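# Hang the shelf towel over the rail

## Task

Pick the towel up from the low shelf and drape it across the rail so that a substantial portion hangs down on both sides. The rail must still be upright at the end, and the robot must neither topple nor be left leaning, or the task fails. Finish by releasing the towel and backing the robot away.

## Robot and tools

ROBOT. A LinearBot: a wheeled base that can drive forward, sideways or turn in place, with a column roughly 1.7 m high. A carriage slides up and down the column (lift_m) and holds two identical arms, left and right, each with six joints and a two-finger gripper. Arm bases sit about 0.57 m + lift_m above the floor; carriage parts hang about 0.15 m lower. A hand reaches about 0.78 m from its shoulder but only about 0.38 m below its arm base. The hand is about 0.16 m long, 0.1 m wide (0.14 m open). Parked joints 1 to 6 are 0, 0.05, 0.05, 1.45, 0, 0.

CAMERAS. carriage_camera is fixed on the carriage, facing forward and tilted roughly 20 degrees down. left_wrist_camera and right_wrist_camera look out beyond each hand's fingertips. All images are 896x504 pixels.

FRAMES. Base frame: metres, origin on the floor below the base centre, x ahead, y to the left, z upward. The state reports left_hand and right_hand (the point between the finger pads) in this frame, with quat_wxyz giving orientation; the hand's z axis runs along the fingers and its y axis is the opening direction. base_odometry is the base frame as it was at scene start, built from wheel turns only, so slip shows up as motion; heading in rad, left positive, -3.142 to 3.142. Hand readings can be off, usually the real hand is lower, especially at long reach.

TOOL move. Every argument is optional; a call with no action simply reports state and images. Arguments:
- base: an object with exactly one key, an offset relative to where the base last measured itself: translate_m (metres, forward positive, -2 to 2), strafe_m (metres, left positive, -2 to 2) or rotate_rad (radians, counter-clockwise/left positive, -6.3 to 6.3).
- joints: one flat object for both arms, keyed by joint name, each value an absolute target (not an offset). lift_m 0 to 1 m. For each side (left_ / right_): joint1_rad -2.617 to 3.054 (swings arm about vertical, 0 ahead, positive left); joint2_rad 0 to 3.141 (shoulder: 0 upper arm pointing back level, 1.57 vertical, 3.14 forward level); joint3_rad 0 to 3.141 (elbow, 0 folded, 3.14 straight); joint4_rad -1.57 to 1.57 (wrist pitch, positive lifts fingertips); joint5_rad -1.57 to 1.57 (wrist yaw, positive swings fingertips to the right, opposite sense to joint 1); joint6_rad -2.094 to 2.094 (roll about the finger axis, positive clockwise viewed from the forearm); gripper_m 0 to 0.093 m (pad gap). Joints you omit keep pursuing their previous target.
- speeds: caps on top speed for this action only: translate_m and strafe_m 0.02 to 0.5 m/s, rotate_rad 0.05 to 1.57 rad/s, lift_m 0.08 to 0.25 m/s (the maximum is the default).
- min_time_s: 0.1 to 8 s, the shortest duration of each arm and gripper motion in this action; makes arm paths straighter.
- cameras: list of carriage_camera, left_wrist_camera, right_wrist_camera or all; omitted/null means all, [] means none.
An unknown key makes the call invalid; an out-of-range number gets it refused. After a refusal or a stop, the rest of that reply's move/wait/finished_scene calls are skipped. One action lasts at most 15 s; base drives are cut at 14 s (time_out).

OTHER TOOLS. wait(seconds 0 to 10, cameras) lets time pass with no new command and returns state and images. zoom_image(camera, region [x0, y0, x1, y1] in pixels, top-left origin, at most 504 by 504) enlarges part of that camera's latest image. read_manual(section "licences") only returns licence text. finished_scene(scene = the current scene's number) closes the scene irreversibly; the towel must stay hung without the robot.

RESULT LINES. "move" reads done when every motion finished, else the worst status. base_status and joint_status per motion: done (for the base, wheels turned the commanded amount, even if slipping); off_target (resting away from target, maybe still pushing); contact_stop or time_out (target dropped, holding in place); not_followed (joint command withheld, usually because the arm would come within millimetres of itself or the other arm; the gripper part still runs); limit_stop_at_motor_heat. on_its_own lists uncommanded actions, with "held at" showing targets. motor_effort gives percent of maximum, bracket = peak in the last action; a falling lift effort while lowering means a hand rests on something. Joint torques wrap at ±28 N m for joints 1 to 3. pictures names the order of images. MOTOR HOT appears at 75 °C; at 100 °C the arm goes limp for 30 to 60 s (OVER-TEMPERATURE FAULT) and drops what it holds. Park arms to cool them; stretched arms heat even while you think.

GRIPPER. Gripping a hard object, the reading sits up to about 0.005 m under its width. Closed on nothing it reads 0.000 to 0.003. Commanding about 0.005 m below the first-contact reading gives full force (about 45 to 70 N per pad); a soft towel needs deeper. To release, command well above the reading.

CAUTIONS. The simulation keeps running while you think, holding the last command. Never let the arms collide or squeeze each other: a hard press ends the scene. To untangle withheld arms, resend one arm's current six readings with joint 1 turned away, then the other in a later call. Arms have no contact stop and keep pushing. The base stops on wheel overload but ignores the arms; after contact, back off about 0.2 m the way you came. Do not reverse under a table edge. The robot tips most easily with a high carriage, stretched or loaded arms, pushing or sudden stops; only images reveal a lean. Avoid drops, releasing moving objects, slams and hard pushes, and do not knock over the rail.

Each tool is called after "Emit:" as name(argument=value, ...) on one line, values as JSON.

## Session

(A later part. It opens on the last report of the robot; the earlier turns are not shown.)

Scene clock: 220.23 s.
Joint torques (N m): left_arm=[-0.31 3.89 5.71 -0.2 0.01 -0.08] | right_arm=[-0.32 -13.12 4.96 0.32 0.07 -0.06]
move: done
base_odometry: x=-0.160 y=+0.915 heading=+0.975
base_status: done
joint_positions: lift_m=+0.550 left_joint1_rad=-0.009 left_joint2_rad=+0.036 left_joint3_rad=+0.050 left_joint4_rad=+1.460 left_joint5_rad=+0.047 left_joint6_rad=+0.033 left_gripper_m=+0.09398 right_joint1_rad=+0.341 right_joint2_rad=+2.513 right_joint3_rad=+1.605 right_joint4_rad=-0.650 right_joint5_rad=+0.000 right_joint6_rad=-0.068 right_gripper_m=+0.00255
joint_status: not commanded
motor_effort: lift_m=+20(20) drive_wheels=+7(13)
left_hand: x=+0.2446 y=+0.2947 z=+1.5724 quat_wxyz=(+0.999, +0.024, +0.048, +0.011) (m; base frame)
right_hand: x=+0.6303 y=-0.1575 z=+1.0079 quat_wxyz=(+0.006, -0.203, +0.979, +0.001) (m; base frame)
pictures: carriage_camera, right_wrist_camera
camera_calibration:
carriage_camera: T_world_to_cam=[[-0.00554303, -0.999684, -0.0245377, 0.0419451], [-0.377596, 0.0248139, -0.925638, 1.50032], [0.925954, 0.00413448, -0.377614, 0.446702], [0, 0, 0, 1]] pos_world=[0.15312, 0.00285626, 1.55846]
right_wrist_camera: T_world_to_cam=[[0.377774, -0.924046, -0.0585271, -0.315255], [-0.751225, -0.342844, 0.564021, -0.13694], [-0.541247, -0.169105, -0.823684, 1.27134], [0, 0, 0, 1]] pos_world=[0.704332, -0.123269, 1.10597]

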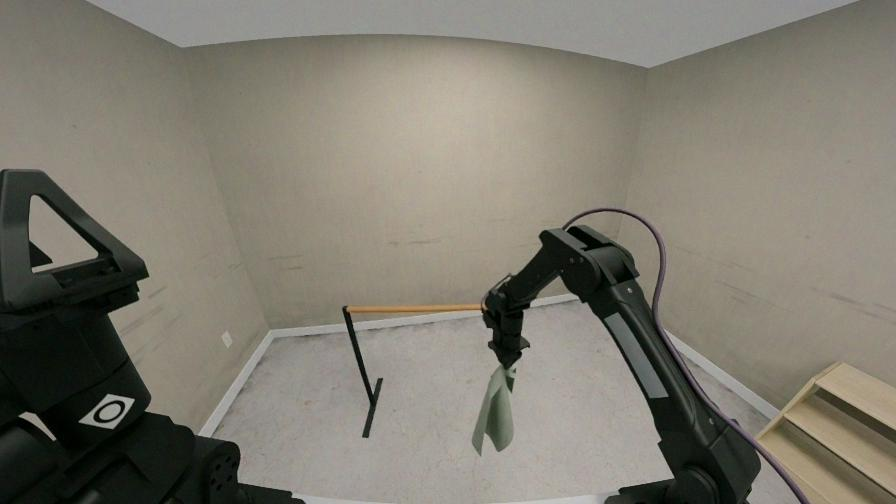

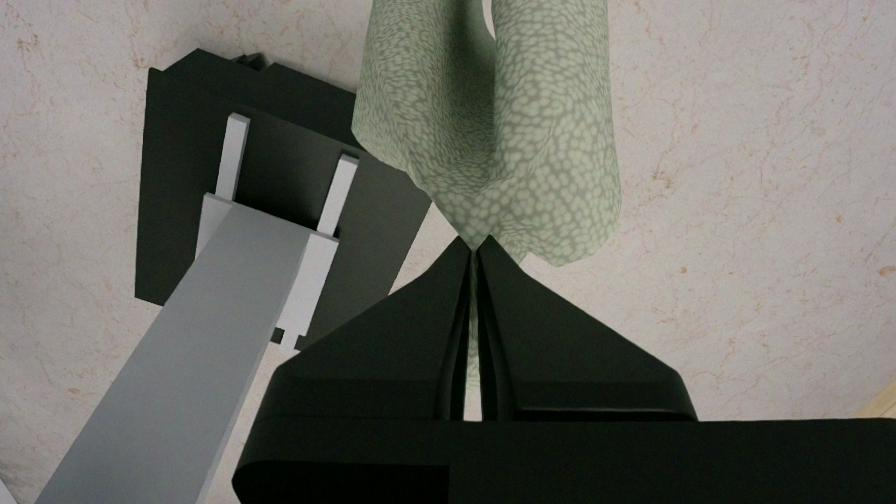

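Emit:
move(base={"strafe_m": 0.1}, joints={"right_joint1_rad": 0.2, "right_joint2_rad": 2.76, "right_joint3_rad": 1.89, "right_joint4_rad": -0.58, "lift_m": 0.62}, min_time_s=2.0, speeds={"strafe_m": 0.2, "lift_m": 0.1}, cameras=["carriage_camera"])

Emit:
zoom_image(camera="carriage_camera", region=[320, 280, 600, 496])

Scene clock: 245.17 s.
Joint torques (N m): left_arm=[-0.23 3.88 5.65 -0.21 0.01 -0.09] | right_arm=[-0.81 -13.08 7.27 0.71 0.07 -0.05]
move: done
base_odometry: x=-0.242 y=+0.971 heading=+0.976
base_status: done
joint_positions: lift_m=+0.620 left_joint1_rad=-0.009 left_joint2_rad=+0.036 left_joint3_rad=+0.050 left_joint4_rad=+1.460 left_joint5_rad=+0.046 left_joint6_rad=+0.033 left_gripper_m=+0.09398 right_joint1_rad=+0.207 right_joint2_rad=+2.732 right_joint3_rad=+1.870 right_joint4_rad=-0.595 right_joint5_rad=-0.001 right_joint6_rad=-0.068 right_gripper_m=+0.00255
joint_status: all done
motor_effort: lift_m=+24(30) drive_wheels=+7(14)
left_hand: x=+0.2446 y=+0.2947 z=+1.6419 quat_wxyz=(+0.999, +0.024, +0.048, +0.011) (m; base frame)
right_hand: x=+0.7055 y=-0.2012 z=+1.0383 quat_wxyz=(+0.057, -0.137, +0.989, +0.004) (m; base frame)
pictures: carriage_camera
camera_calibration:
carriage_camera: T_world_to_cam=[[-0.00554303, -0.999684, -0.0245377, 0.0436505], [-0.377596, 0.0248139, -0.925638, 1.56465], [0.925954, 0.00413448, -0.377614, 0.472947], [0, 0, 0, 1]] pos_world=[0.15312, 0.00285626, 1.62796]

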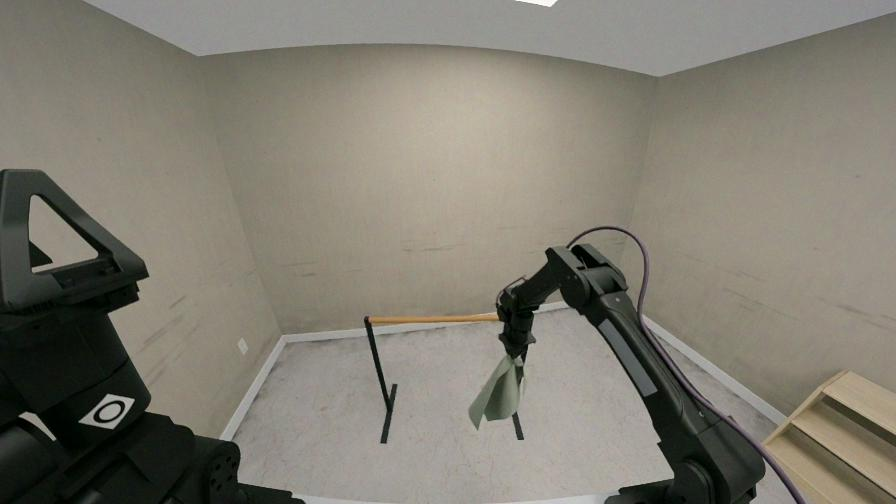

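Scaled by 1.800 from the camera's 896x504 image, which has a finer 1280x720 frame.

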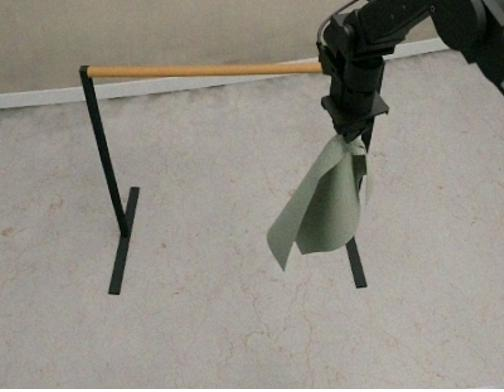

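Emit:
move(base={"translate_m": 0.36}, speeds={"translate_m": 0.2}, cameras=["carriage_camera", "right_wrist_camera"])

Emit:
zoom_image(camera="carriage_camera", region=[320, 280, 600, 496])

Scene clock: 254.10 s.
Joint torques (N m): left_arm=[-0.27 3.93 5.7 -0.25 0.01 -0.08] | right_arm=[-0.76 -13.12 7.3 0.62 0.08 -0.05]
move: done
base_odometry: x=-0.041 y=+1.269 heading=+0.977
base_status: done
joint_positions: lift_m=+0.620 left_joint1_rad=-0.009 left_joint2_rad=+0.036 left_joint3_rad=+0.050 left_joint4_rad=+1.461 left_joint5_rad=+0.046 left_joint6_rad=+0.033 left_gripper_m=+0.09398 right_joint1_rad=+0.206 right_joint2_rad=+2.732 right_joint3_rad=+1.870 right_joint4_rad=-0.589 right_joint5_rad=-0.001 right_joint6_rad=-0.068 right_gripper_m=+0.00255
joint_status: not commanded
motor_effort: lift_m=+24(25) drive_wheels=-5(12)
left_hand: x=+0.2445 y=+0.2947 z=+1.6419 quat_wxyz=(+0.999, +0.024, +0.047, +0.011) (m; base frame)
right_hand: x=+0.7067 y=-0.2014 z=+1.0383 quat_wxyz=(+0.059, -0.136, +0.989, +0.004) (m; base frame)
pictures: carriage_camera, right_wrist_camera
camera_calibration:
carriage_camera: T_world_to_cam=[[-0.00554303, -0.999684, -0.0245377, 0.0436505], [-0.377596, 0.0248139, -0.925638, 1.56465], [0.925954, 0.00413448, -0.377614, 0.472947], [0, 0, 0, 1]] pos_world=[0.15312, 0.00285626, 1.62796]
right_wrist_camera: T_world_to_cam=[[0.255428, -0.965346, -0.0535127, -0.309996], [-0.844891, -0.249778, 0.473043, 0.0676393], [-0.470017, -0.0756159, -0.879413, 1.35669], [0, 0, 0, 1]] pos_world=[0.773995, -0.179772, 1.1445]

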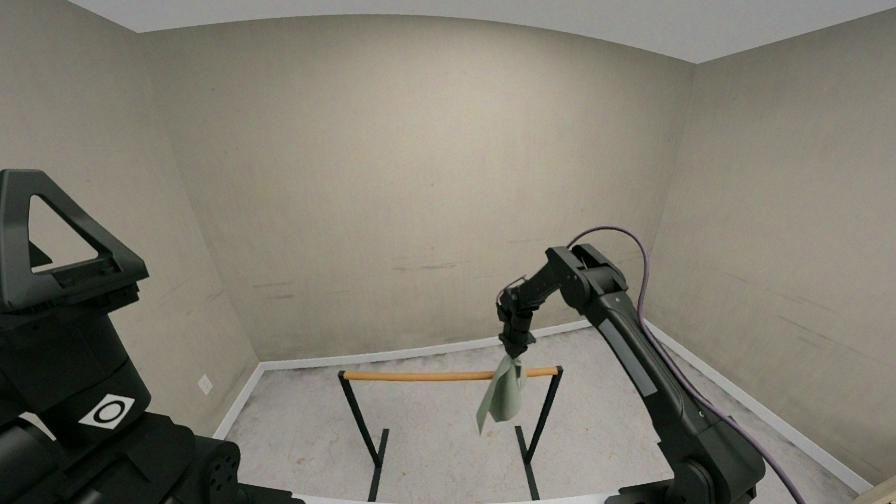

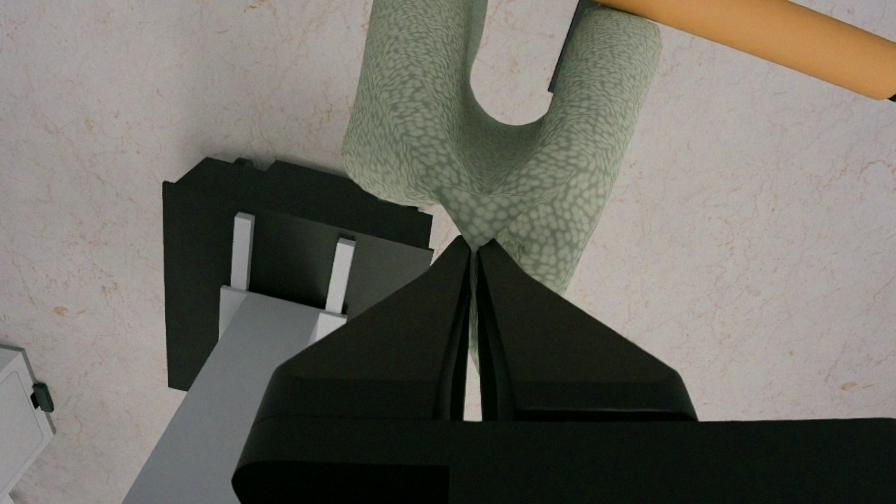

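Scaled by 1.800 from the camera's 896x504 image, which has a finer 1280x720 frame.

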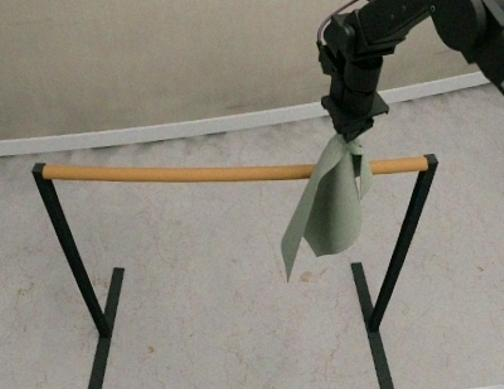

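Emit:
move(base={"translate_m": 0.21}, speeds={"translate_m": 0.12}, cameras=["carriage_camera", "right_wrist_camera"])

Emit:
zoom_image(camera="carriage_camera", region=[320, 300, 600, 504])

Scene clock: 266.93 s.
Joint torques (N m): left_arm=[-0.29 3.95 5.7 -0.23 -0.01 -0.07] | right_arm=[-0.64 -13.26 7.25 0.63 0.07 -0.05]
move: done
base_odometry: x=+0.076 y=+1.444 heading=+0.977
base_status: done
joint_positions: lift_m=+0.620 left_joint1_rad=-0.009 left_joint2_rad=+0.036 left_joint3_rad=+0.050 left_joint4_rad=+1.461 left_joint5_rad=+0.046 left_joint6_rad=+0.033 left_gripper_m=+0.09398 right_joint1_rad=+0.204 right_joint2_rad=+2.733 right_joint3_rad=+1.870 right_joint4_rad=-0.589 right_joint5_rad=-0.001 right_joint6_rad=-0.068 right_gripper_m=+0.00255
joint_status: not commanded
motor_effort: lift_m=+24(25) drive_wheels=-4(13)
left_hand: x=+0.2445 y=+0.2947 z=+1.6419 quat_wxyz=(+0.999, +0.024, +0.047, +0.011) (m; base frame)
right_hand: x=+0.7067 y=-0.2021 z=+1.0379 quat_wxyz=(+0.059, -0.136, +0.989, +0.004) (m; base frame)
pictures: carriage_camera, right_wrist_camera
camera_calibration:
carriage_camera: T_world_to_cam=[[-0.00554303, -0.999684, -0.0245377, 0.0436505], [-0.377596, 0.0248139, -0.925638, 1.56465], [0.925954, 0.00413448, -0.377614, 0.472947], [0, 0, 0, 1]] pos_world=[0.15312, 0.00285626, 1.62796]
right_wrist_camera: T_world_to_cam=[[0.25396, -0.965708, -0.0539725, -0.309228], [-0.845016, -0.248679, 0.4734, 0.0676024], [-0.470588, -0.0746171, -0.879192, 1.35669], [0, 0, 0, 1]] pos_world=[0.7741, -0.18058, 1.1441]

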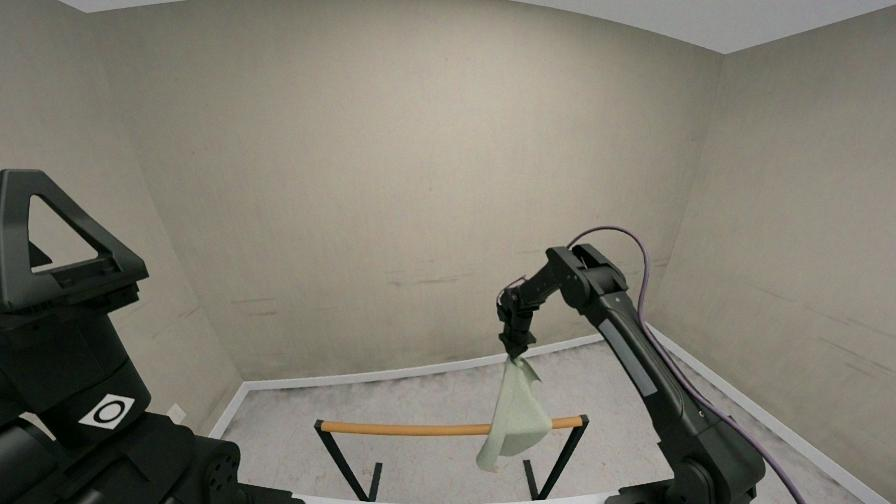

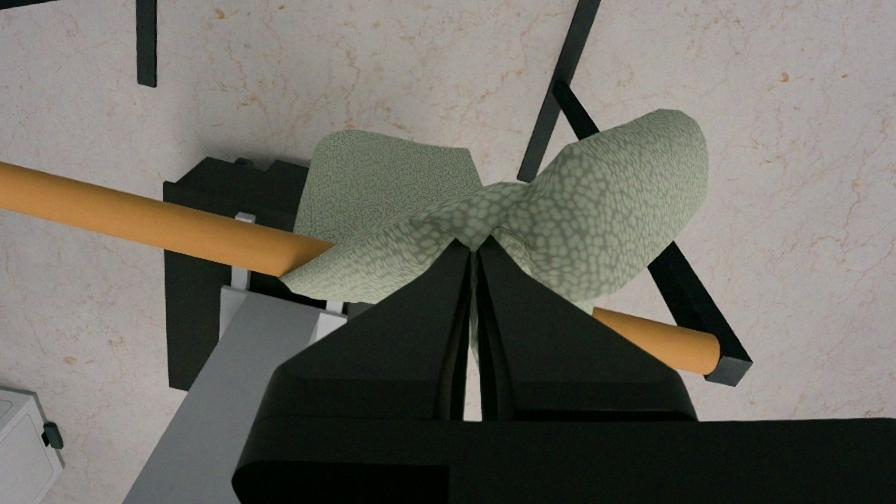

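Scaled by 1.800 from the camera's 896x504 image, which has a finer 1280x720 frame.

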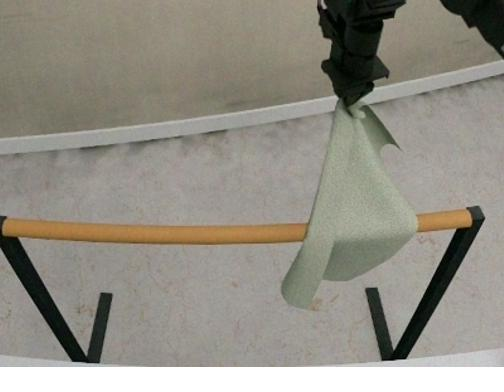

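Emit:
move(base={"translate_m": 0.065}, speeds={"translate_m": 0.08}, cameras=["carriage_camera"])

Emit:
zoom_image(camera="carriage_camera", region=[320, 300, 600, 504])

Scene clock: 275.63 s.
Joint torques (N m): left_arm=[-0.27 3.93 5.6 -0.23 0 -0.08] | right_arm=[-0.55 -13.08 7.3 0.61 0.07 -0.07]
move: done
base_odometry: x=+0.112 y=+1.498 heading=+0.978
base_status: done
joint_positions: lift_m=+0.620 left_joint1_rad=-0.009 left_joint2_rad=+0.036 left_joint3_rad=+0.050 left_joint4_rad=+1.461 left_joint5_rad=+0.046 left_joint6_rad=+0.033 left_gripper_m=+0.09398 right_joint1_rad=+0.204 right_joint2_rad=+2.733 right_joint3_rad=+1.870 right_joint4_rad=-0.589 right_joint5_rad=-0.001 right_joint6_rad=-0.068 right_gripper_m=+0.00255
joint_status: not commanded
motor_effort: lift_m=+24(25) drive_wheels=-4(12)
left_hand: x=+0.2445 y=+0.2947 z=+1.6419 quat_wxyz=(+0.999, +0.024, +0.047, +0.011) (m; base frame)
right_hand: x=+0.7068 y=-0.2022 z=+1.0379 quat_wxyz=(+0.059, -0.135, +0.989, +0.005) (m; base frame)
pictures: carriage_camera
camera_calibration:
carriage_camera: T_world_to_cam=[[-0.00554303, -0.999684, -0.0245377, 0.0436505], [-0.377596, 0.0248139, -0.925638, 1.56465], [0.925954, 0.00413448, -0.377614, 0.472947], [0, 0, 0, 1]] pos_world=[0.15312, 0.00285626, 1.62796]

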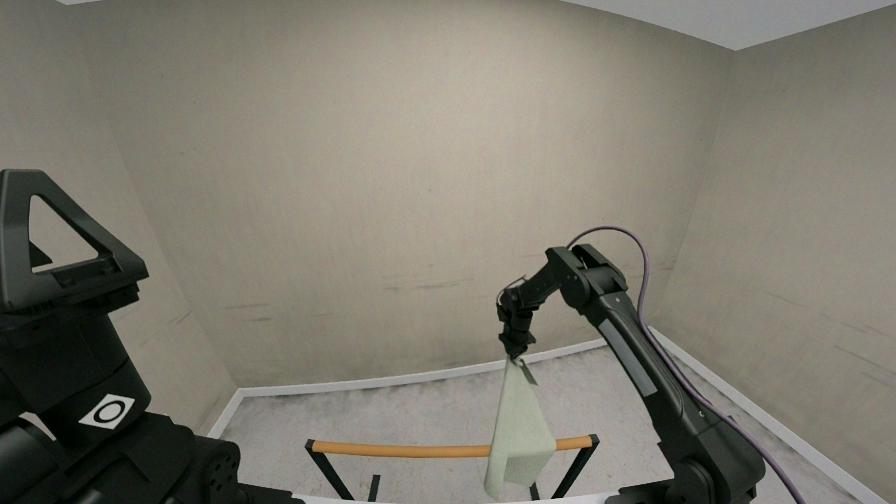

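Scaled by 1.800 from the camera's 896x504 image, which has a finer 1280x720 frame.

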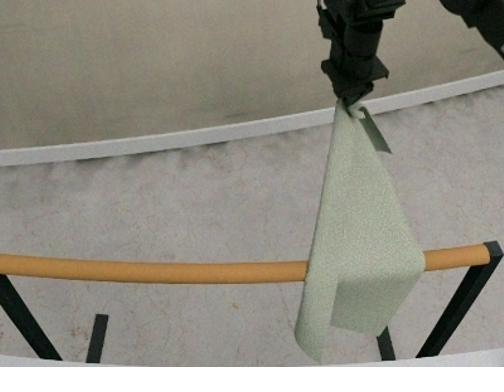

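Emit:
move(joints={"lift_m": 0.36}, speeds={"lift_m": 0.08}, cameras=["carriage_camera", "right_wrist_camera"])

Emit:
zoom_image(camera="carriage_camera", region=[320, 240, 620, 456])

Scene clock: 282.33 s.
Joint torques (N m): left_arm=[-0.27 3.84 5.57 -0.23 0.01 -0.08] | right_arm=[-0.66 -14.09 6.99 0.58 0.1 -0.06]
move: done
base_odometry: x=+0.112 y=+1.498 heading=+0.978
base_status: not commanded
joint_positions: lift_m=+0.360 left_joint1_rad=-0.009 left_joint2_rad=+0.036 left_joint3_rad=+0.050 left_joint4_rad=+1.461 left_joint5_rad=+0.046 left_joint6_rad=+0.033 left_gripper_m=+0.09398 right_joint1_rad=+0.204 right_joint2_rad=+2.738 right_joint3_rad=+1.875 right_joint4_rad=-0.588 right_joint5_rad=-0.001 right_joint6_rad=-0.068 right_gripper_m=+0.00255
joint_status: all done
motor_effort: lift_m=+20(20) drive_wheels=+5(5)
left_hand: x=+0.2445 y=+0.2947 z=+1.3825 quat_wxyz=(+0.999, +0.024, +0.047, +0.011) (m; base frame)
right_hand: x=+0.7073 y=-0.2021 z=+0.7771 quat_wxyz=(+0.059, -0.135, +0.989, +0.005) (m; base frame)
pictures: carriage_camera, right_wrist_camera
camera_calibration:
carriage_camera: T_world_to_cam=[[-0.00554303, -0.999684, -0.0245377, 0.037283], [-0.377596, 0.0248139, -0.925638, 1.32445], [0.925954, 0.00413448, -0.377614, 0.374956], [0, 0, 0, 1]] pos_world=[0.15312, 0.00285626, 1.36846]
right_wrist_camera: T_world_to_cam=[[0.253644, -0.965775, -0.0542469, -0.32308], [-0.845278, -0.248565, 0.472991, 0.192131], [-0.470287, -0.0741179, -0.879395, 1.12771], [0, 0, 0, 1]] pos_world=[0.774701, -0.180682, 0.883304]

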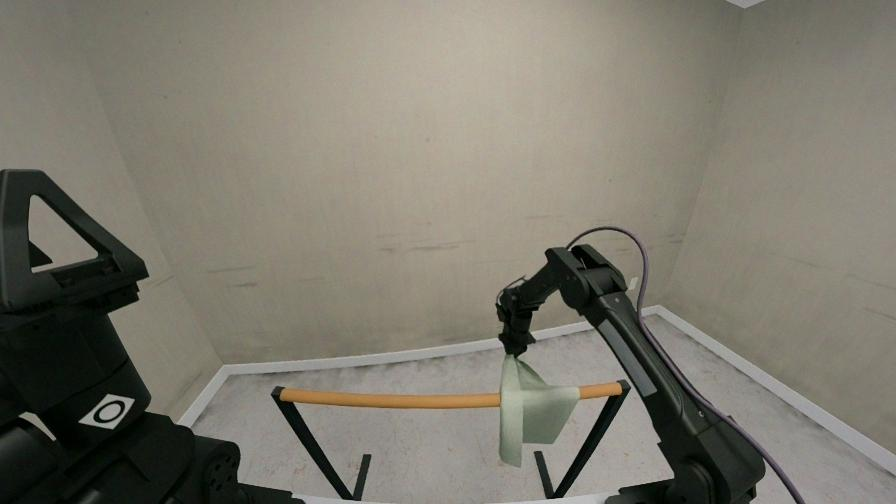

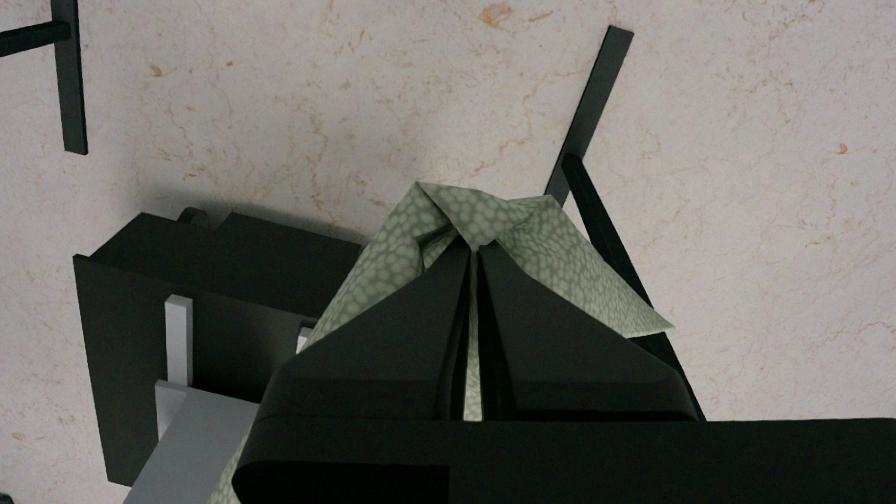

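Scaled by 1.680 from the camera's 896x504 image, which has a finer 1280x720 frame.

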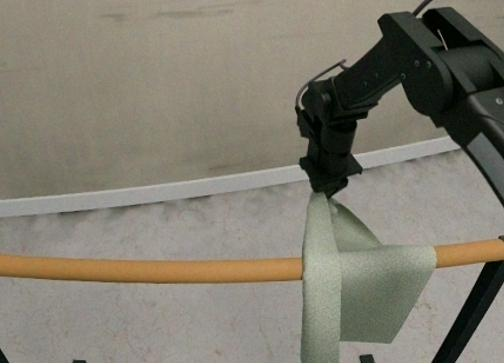

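Emit:
move(joints={"lift_m": 0.31}, speeds={"lift_m": 0.08}, cameras=[])

Emit:
move(joints={"right_gripper_m": 0.07}, min_time_s=1.5, cameras=["carriage_camera", "right_wrist_camera"])

Emit:
zoom_image(camera="carriage_camera", region=[320, 240, 640, 480])

Scene clock: 296.03 s.
Joint torques (N m): left_arm=[-0.24 3.97 5.7 -0.22 0 -0.08] | right_arm=[-0.55 -14.04 6.61 0.65 0.1 -0.05]
move: done
base_odometry: x=+0.112 y=+1.498 heading=+0.978
base_status: not commanded
joint_positions: lift_m=+0.310 left_joint1_rad=-0.009 left_joint2_rad=+0.036 left_joint3_rad=+0.050 left_joint4_rad=+1.461 left_joint5_rad=+0.046 left_joint6_rad=+0.033 left_gripper_m=+0.09398 right_joint1_rad=+0.204 right_joint2_rad=+2.741 right_joint3_rad=+1.878 right_joint4_rad=-0.588 right_joint5_rad=-0.001 right_joint6_rad=-0.068 right_gripper_m=+0.00255
joint_status: all done
motor_effort: lift_m=+19(20) drive_wheels=+4(5)
left_hand: x=+0.2445 y=+0.2947 z=+1.3326 quat_wxyz=(+0.999, +0.024, +0.047, +0.011) (m; base frame)
right_hand: x=+0.7078 y=-0.2020 z=+0.7265 quat_wxyz=(+0.059, -0.135, +0.989, +0.005) (m; base frame)
pictures: none
No camera images: "cameras" was empty.

Scene clock: 297.83 s.
Joint torques (N m): left_arm=[-0.24 3.86 5.65 -0.21 -0.01 -0.08] | right_arm=[-0.62 -13.97 6.63 0.62 0.08 -0.06]
move: done
base_odometry: x=+0.112 y=+1.498 heading=+0.978
base_status: not commanded
joint_positions: lift_m=+0.310 left_joint1_rad=-0.009 left_joint2_rad=+0.036 left_joint3_rad=+0.050 left_joint4_rad=+1.461 left_joint5_rad=+0.046 left_joint6_rad=+0.033 left_gripper_m=+0.09398 right_joint1_rad=+0.204 right_joint2_rad=+2.741 right_joint3_rad=+1.878 right_joint4_rad=-0.588 right_joint5_rad=-0.001 right_joint6_rad=-0.068 right_gripper_m=+0.06989
joint_status: all done
motor_effort: lift_m=+19(20) drive_wheels=+4(5)
left_hand: x=+0.2445 y=+0.2947 z=+1.3326 quat_wxyz=(+0.999, +0.024, +0.047, +0.011) (m; base frame)
right_hand: x=+0.7078 y=-0.2020 z=+0.7265 quat_wxyz=(+0.059, -0.135, +0.989, +0.005) (m; base frame)
pictures: carriage_camera, right_wrist_camera
camera_calibration:
carriage_camera: T_world_to_cam=[[-0.00554303, -0.999684, -0.0245377, 0.0360586], [-0.377596, 0.0248139, -0.925638, 1.27826], [0.925954, 0.00413448, -0.377614, 0.356113], [0, 0, 0, 1]] pos_world=[0.15312, 0.00285626, 1.31856]
right_wrist_camera: T_world_to_cam=[[0.253714, -0.965754, -0.0542977, -0.325832], [-0.84543, -0.248678, 0.472659, 0.216753], [-0.469975, -0.0740152, -0.879571, 1.08342], [0, 0, 0, 1]] pos_world=[0.7751, -0.180582, 0.832806]

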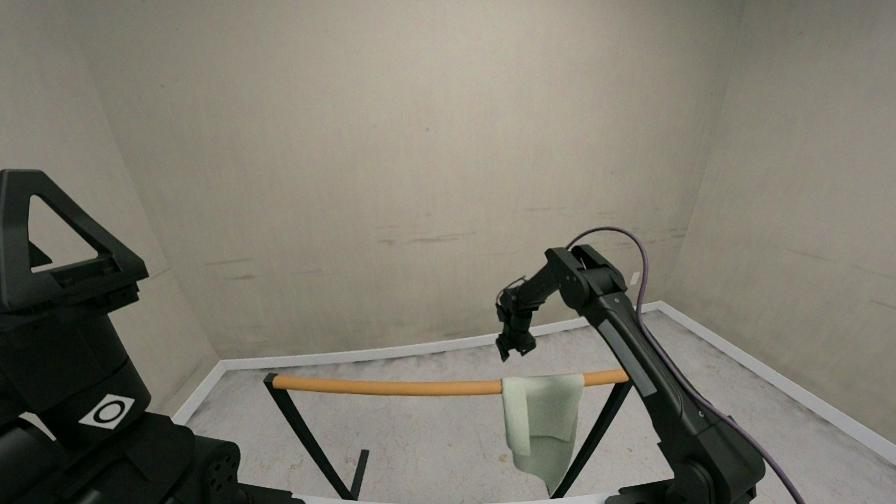

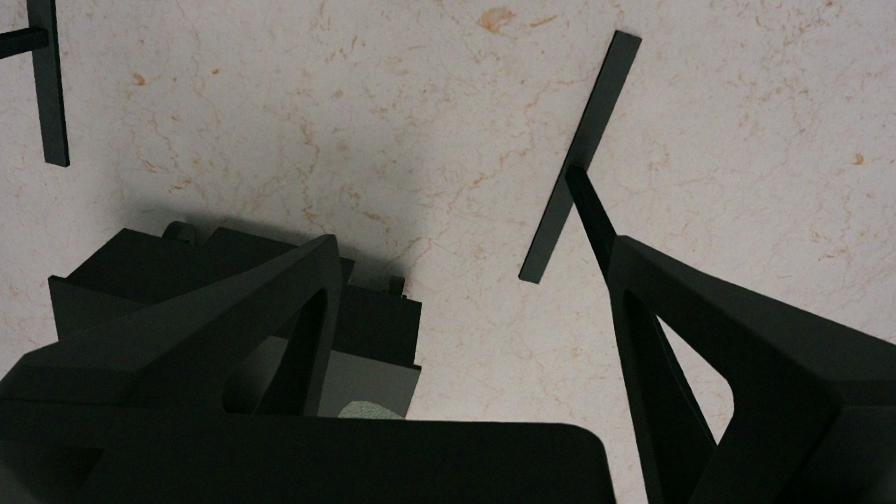

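Scaled by 1.575 from the camera's 896x504 image, which has a finer 1280x720 frame.

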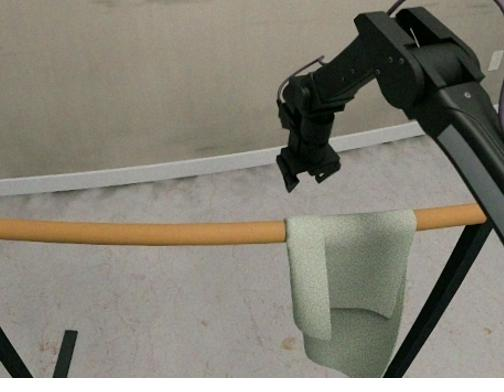

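Emit:
move(joints={"lift_m": 0.65, "right_gripper_m": 0.02}, speeds={"lift_m": 0.15}, cameras=["carriage_camera", "right_wrist_camera"])

Emit:
move(base={"translate_m": -0.5}, speeds={"translate_m": 0.2}, cameras=["carriage_camera"])

Emit:
zoom_image(camera="carriage_camera", region=[320, 280, 640, 504])

Scene clock: 303.80 s.
Joint torques (N m): left_arm=[-0.25 3.84 5.56 -0.22 -0.01 -0.09] | right_arm=[-0.61 -14.67 6.37 0.53 0.09 -0.06]
move: done
base_odometry: x=+0.112 y=+1.498 heading=+0.978
base_status: not commanded
joint_positions: lift_m=+0.650 left_joint1_rad=-0.009 left_joint2_rad=+0.036 left_joint3_rad=+0.050 left_joint4_rad=+1.461 left_joint5_rad=+0.046 left_joint6_rad=+0.033 left_gripper_m=+0.09398 right_joint1_rad=+0.204 right_joint2_rad=+2.746 right_joint3_rad=+1.881 right_joint4_rad=-0.585 right_joint5_rad=-0.001 right_joint6_rad=-0.068 right_gripper_m=+0.02013
joint_status: all done
motor_effort: lift_m=+24(30) drive_wheels=+4(5)
left_hand: x=+0.2445 y=+0.2947 z=+1.6719 quat_wxyz=(+0.999, +0.024, +0.047, +0.011) (m; base frame)
right_hand: x=+0.7084 y=-0.2019 z=+1.0644 quat_wxyz=(+0.060, -0.135, +0.989, +0.005) (m; base frame)
pictures: carriage_camera, right_wrist_camera
camera_calibration:
carriage_camera: T_world_to_cam=[[-0.00554303, -0.999684, -0.0245377, 0.0443866], [-0.377596, 0.0248139, -0.925638, 1.59242], [0.925954, 0.00413448, -0.377614, 0.484275], [0, 0, 0, 1]] pos_world=[0.15312, 0.00285626, 1.65796]
right_wrist_camera: T_world_to_cam=[[0.253721, -0.965757, -0.054212, -0.307596], [-0.846146, -0.248755, 0.471337, 0.0594886], [-0.468683, -0.0737169, -0.880285, 1.38072], [0, 0, 0, 1]] pos_world=[0.7755, -0.180482, 1.17072]

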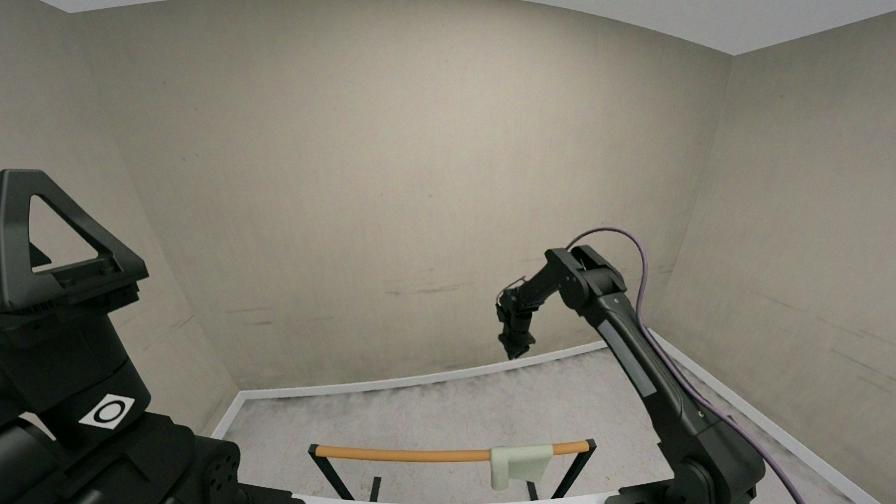

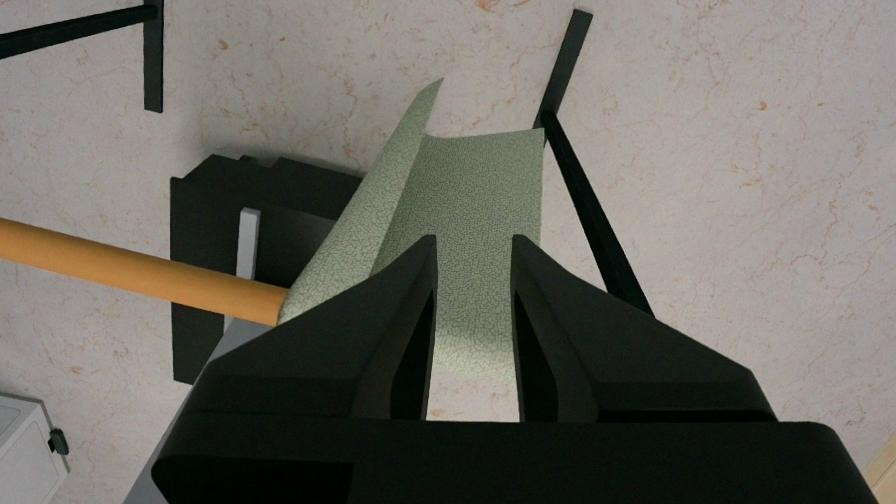

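Scene clock: 307.40 s.
Joint torques (N m): left_arm=[-0.29 3.93 5.67 -0.21 0 -0.08] | right_arm=[-0.49 -14.56 6.3 0.59 0.09 -0.05]
move: done
base_odometry: x=-0.167 y=+1.083 heading=+0.978
base_status: done
joint_positions: lift_m=+0.650 left_joint1_rad=-0.009 left_joint2_rad=+0.036 left_joint3_rad=+0.050 left_joint4_rad=+1.460 left_joint5_rad=+0.046 left_joint6_rad=+0.033 left_gripper_m=+0.09398 right_joint1_rad=+0.203 right_joint2_rad=+2.746 right_joint3_rad=+1.881 right_joint4_rad=-0.584 right_joint5_rad=-0.001 right_joint6_rad=-0.068 right_gripper_m=+0.02013
joint_status: not commanded
motor_effort: lift_m=+25(25) drive_wheels=-1(11)
left_hand: x=+0.2446 y=+0.2947 z=+1.6719 quat_wxyz=(+0.999, +0.024, +0.048, +0.011) (m; base frame)
right_hand: x=+0.7087 y=-0.2022 z=+1.0644 quat_wxyz=(+0.061, -0.135, +0.989, +0.005) (m; base frame)
pictures: carriage_camera
camera_calibration:
carriage_camera: T_world_to_cam=[[-0.00554303, -0.999684, -0.0245377, 0.0443866], [-0.377596, 0.0248139, -0.925638, 1.59242], [0.925954, 0.00413448, -0.377614, 0.484275], [0, 0, 0, 1]] pos_world=[0.15312, 0.00285626, 1.65796]

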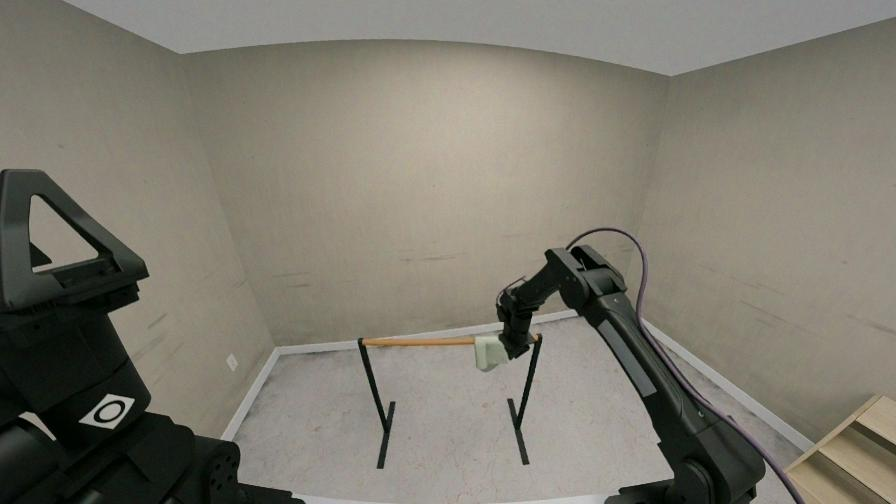

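Scaled by 1.575 from the camera's 896x504 image, which has a finer 1280x720 frame.

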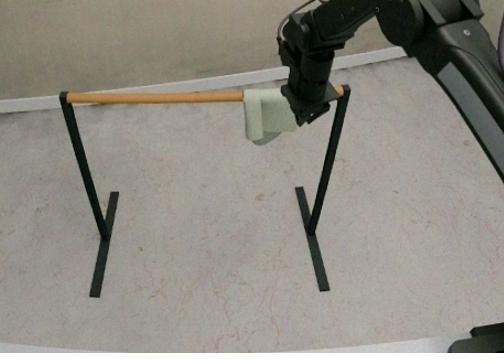

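Emit:
move(joints={"right_joint1_rad": 0.0, "right_joint2_rad": 0.05, "right_joint3_rad": 0.05, "right_joint4_rad": 1.45, "right_joint5_rad": 0, "right_joint6_rad": 0, "lift_m": 0.4}, min_time_s=2.5, cameras=["carriage_camera"])

Emit:
zoom_image(camera="carriage_camera", region=[340, 280, 600, 480])

Scene clock: 328.60 s.
Joint torques (N m): left_arm=[-0.24 3.89 5.6 -0.2 -0.02 -0.08] | right_arm=[-0.9 2.7 4.92 0.04 0.1 0.23]
move: done
base_odometry: x=-0.167 y=+1.083 heading=+0.978
base_status: not commanded
joint_positions: lift_m=+0.400 left_joint1_rad=-0.009 left_joint2_rad=+0.036 left_joint3_rad=+0.050 left_joint4_rad=+1.460 left_joint5_rad=+0.046 left_joint6_rad=+0.033 left_gripper_m=+0.09398 right_joint1_rad=+0.007 right_joint2_rad=+0.062 right_joint3_rad=+0.061 right_joint4_rad=+1.433 right_joint5_rad=-0.001 right_joint6_rad=-0.014 right_gripper_m=+0.02013
joint_status: all done
motor_effort: lift_m=+20(20) drive_wheels=+1(1)
left_hand: x=+0.2446 y=+0.2947 z=+1.4225 quat_wxyz=(+0.999, +0.024, +0.048, +0.011) (m; base frame)
right_hand: x=+0.2563 y=-0.3024 z=+1.4246 quat_wxyz=(+0.998, -0.001, +0.069, -0.003) (m; base frame)
pictures: carriage_camera
camera_calibration:
carriage_camera: T_world_to_cam=[[-0.00554303, -0.999684, -0.0245377, 0.038267], [-0.377596, 0.0248139, -0.925638, 1.36157], [0.925954, 0.00413448, -0.377614, 0.390098], [0, 0, 0, 1]] pos_world=[0.15312, 0.00285626, 1.40856]

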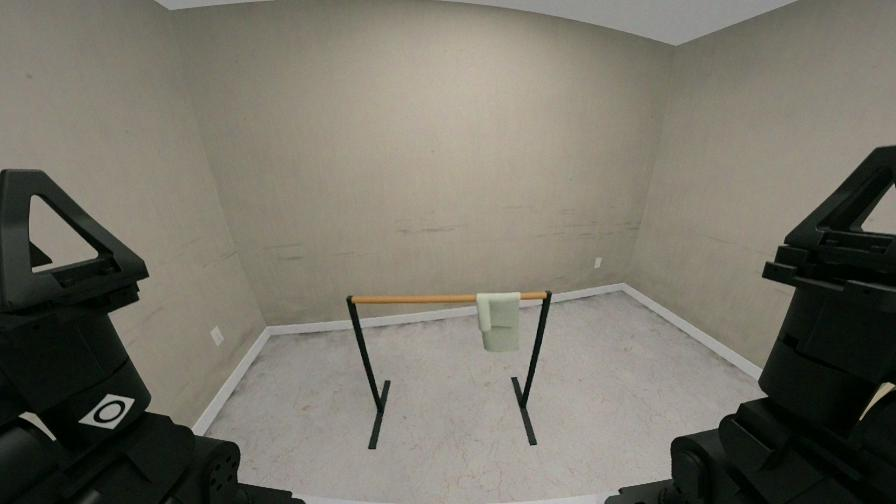

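Scaled by 1.938 from the camera's 896x504 image, which has a finer 1280x720 frame.

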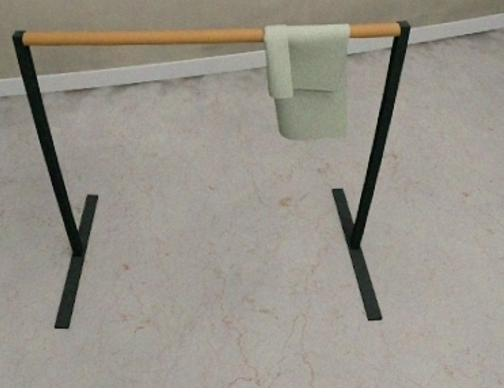

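Emit:
move(joints={"right_joint1_rad": 0.209, "right_joint2_rad": 2.64, "right_joint3_rad": 1.729, "right_joint4_rad": -0.66, "right_joint5_rad": 0, "right_joint6_rad": 0.2, "right_gripper_m": 0.05, "lift_m": 0.6}, min_time_s=2.5, cameras=[])

Emit:
move(base={"translate_m": 0.31}, speeds={"translate_m": 0.15}, cameras=["carriage_camera", "right_wrist_camera"])

Scene clock: 353.57 s.
Joint torques (N m): left_arm=[-0.17 3.9 5.76 -0.21 0 -0.08] | right_arm=[0.35 -12.6 6.71 0.18 0.1 0.19]
move: done
base_odometry: x=-0.167 y=+1.083 heading=+0.978
base_status: not commanded
joint_positions: lift_m=+0.600 left_joint1_rad=-0.009 left_joint2_rad=+0.036 left_joint3_rad=+0.050 left_joint4_rad=+1.460 left_joint5_rad=+0.046 left_joint6_rad=+0.033 left_gripper_m=+0.09398 right_joint1_rad=+0.203 right_joint2_rad=+2.616 right_joint3_rad=+1.712 right_joint4_rad=-0.642 right_joint5_rad=-0.001 right_joint6_rad=+0.186 right_gripper_m=+0.04986
joint_status: all done
motor_effort: lift_m=+24(30) drive_wheels=+1(1)
left_hand: x=+0.2446 y=+0.2947 z=+1.6219 quat_wxyz=(+0.999, +0.024, +0.048, +0.011) (m; base frame)
right_hand: x=+0.6646 y=-0.2113 z=+1.0356 quat_wxyz=(+0.012, -0.009, +1.000, +0.003) (m; base frame)
pictures: none
No camera images: "cameras" was empty.

Scene clock: 356.67 s.
Joint torques (N m): left_arm=[-0.21 3.84 5.68 -0.21 0 -0.07] | right_arm=[0.18 -12.77 6.68 0.19 0.12 0.21]
move: done
base_odometry: x=+0.006 y=+1.340 heading=+0.979
base_status: done
joint_positions: lift_m=+0.600 left_joint1_rad=-0.009 left_joint2_rad=+0.036 left_joint3_rad=+0.050 left_joint4_rad=+1.460 left_joint5_rad=+0.046 left_joint6_rad=+0.033 left_gripper_m=+0.09398 right_joint1_rad=+0.205 right_joint2_rad=+2.616 right_joint3_rad=+1.712 right_joint4_rad=-0.648 right_joint5_rad=-0.001 right_joint6_rad=+0.187 right_gripper_m=+0.04986
joint_status: not commanded
motor_effort: lift_m=+24(24) drive_wheels=+5(9)
left_hand: x=+0.2446 y=+0.2947 z=+1.6219 quat_wxyz=(+0.999, +0.024, +0.048, +0.011) (m; base frame)
right_hand: x=+0.6628 y=-0.2106 z=+1.0355 quat_wxyz=(+0.009, -0.009, +1.000, +0.002) (m; base frame)
pictures: carriage_camera, right_wrist_camera
camera_calibration:
carriage_camera: T_world_to_cam=[[-0.00554303, -0.999684, -0.0245377, 0.0431598], [-0.377596, 0.0248139, -0.925638, 1.54614], [0.925954, 0.00413448, -0.377614, 0.465394], [0, 0, 0, 1]] pos_world=[0.15312, 0.00285626, 1.60796]
right_wrist_camera: T_world_to_cam=[[-0.00210198, -0.997953, -0.0639097, -0.133265], [-0.828251, -0.0340748, 0.559321, -0.025423], [-0.560354, 0.054109, -0.826484, 1.36531], [0, 0, 0, 1]] pos_world=[0.74372, -0.207734, 1.13411]

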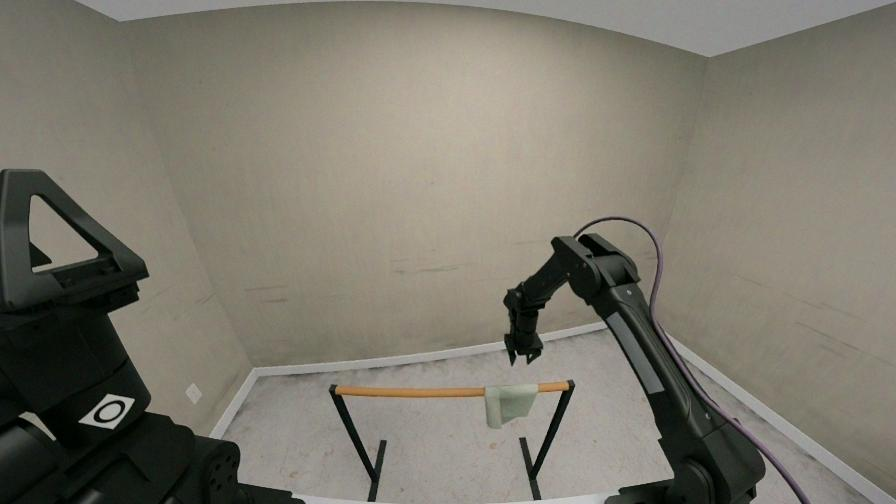

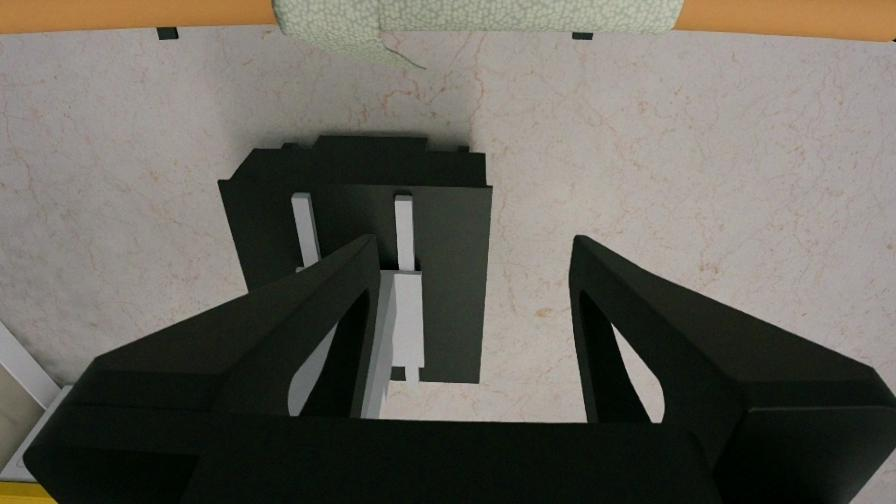

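Emit:
move(base={"translate_m": 0.03}, joints={"lift_m": 0.53}, speeds={"translate_m": 0.05, "lift_m": 0.08}, cameras=["carriage_camera", "right_wrist_camera"])

Scene clock: 366.30 s.
Joint torques (N m): left_arm=[-0.21 3.82 5.44 -0.23 -0.03 -0.08] | right_arm=[-0.08 -12.79 6.45 0.21 0.12 0.2]
move: done
base_odometry: x=+0.022 y=+1.365 heading=+0.979
base_status: done
joint_positions: lift_m=+0.530 left_joint1_rad=-0.009 left_joint2_rad=+0.036 left_joint3_rad=+0.050 left_joint4_rad=+1.461 left_joint5_rad=+0.046 left_joint6_rad=+0.033 left_gripper_m=+0.09398 right_joint1_rad=+0.207 right_joint2_rad=+2.620 right_joint3_rad=+1.715 right_joint4_rad=-0.651 right_joint5_rad=-0.001 right_joint6_rad=+0.187 right_gripper_m=+0.04986
joint_status: all done
motor_effort: lift_m=+20(20) drive_wheels=-4(14)
left_hand: x=+0.2444 y=+0.2947 z=+1.5526 quat_wxyz=(+0.999, +0.024, +0.047, +0.011) (m; base frame)
right_hand: x=+0.6624 y=-0.2099 z=+0.9652 quat_wxyz=(+0.007, -0.010, +1.000, +0.002) (m; base frame)
pictures: carriage_camera, right_wrist_camera
camera_calibration:
carriage_camera: T_world_to_cam=[[-0.00554303, -0.999684, -0.0245377, 0.0414568], [-0.377596, 0.0248139, -0.925638, 1.4819], [0.925954, 0.00413448, -0.377614, 0.439188], [0, 0, 0, 1]] pos_world=[0.15312, 0.00285626, 1.53856]
right_wrist_camera: T_world_to_cam=[[-0.000387876, -0.998019, -0.0629099, -0.139114], [-0.826543, -0.0350903, 0.561778, 0.00987492], [-0.562873, 0.0522157, -0.824892, 1.3067], [0, 0, 0, 1]] pos_world=[0.743616, -0.206723, 1.06359]

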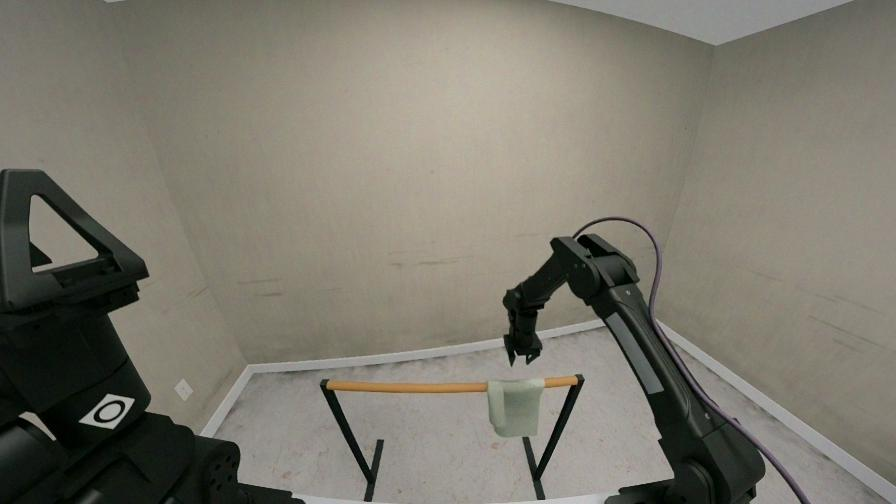

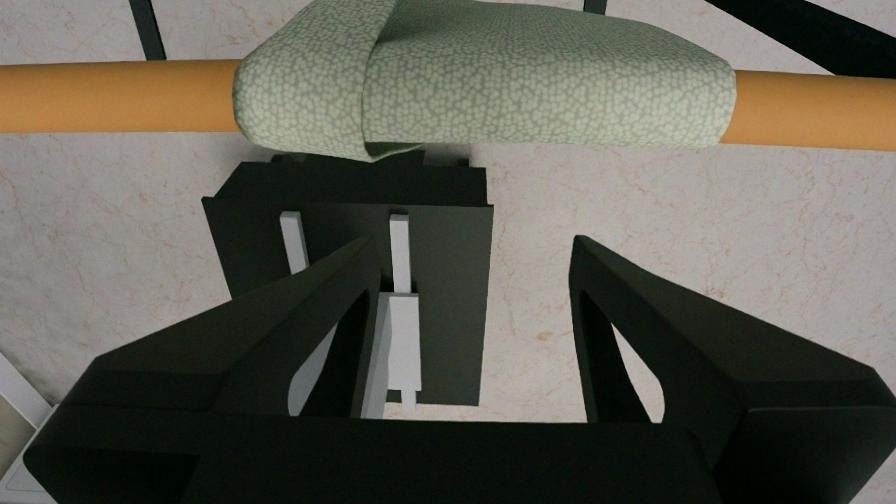

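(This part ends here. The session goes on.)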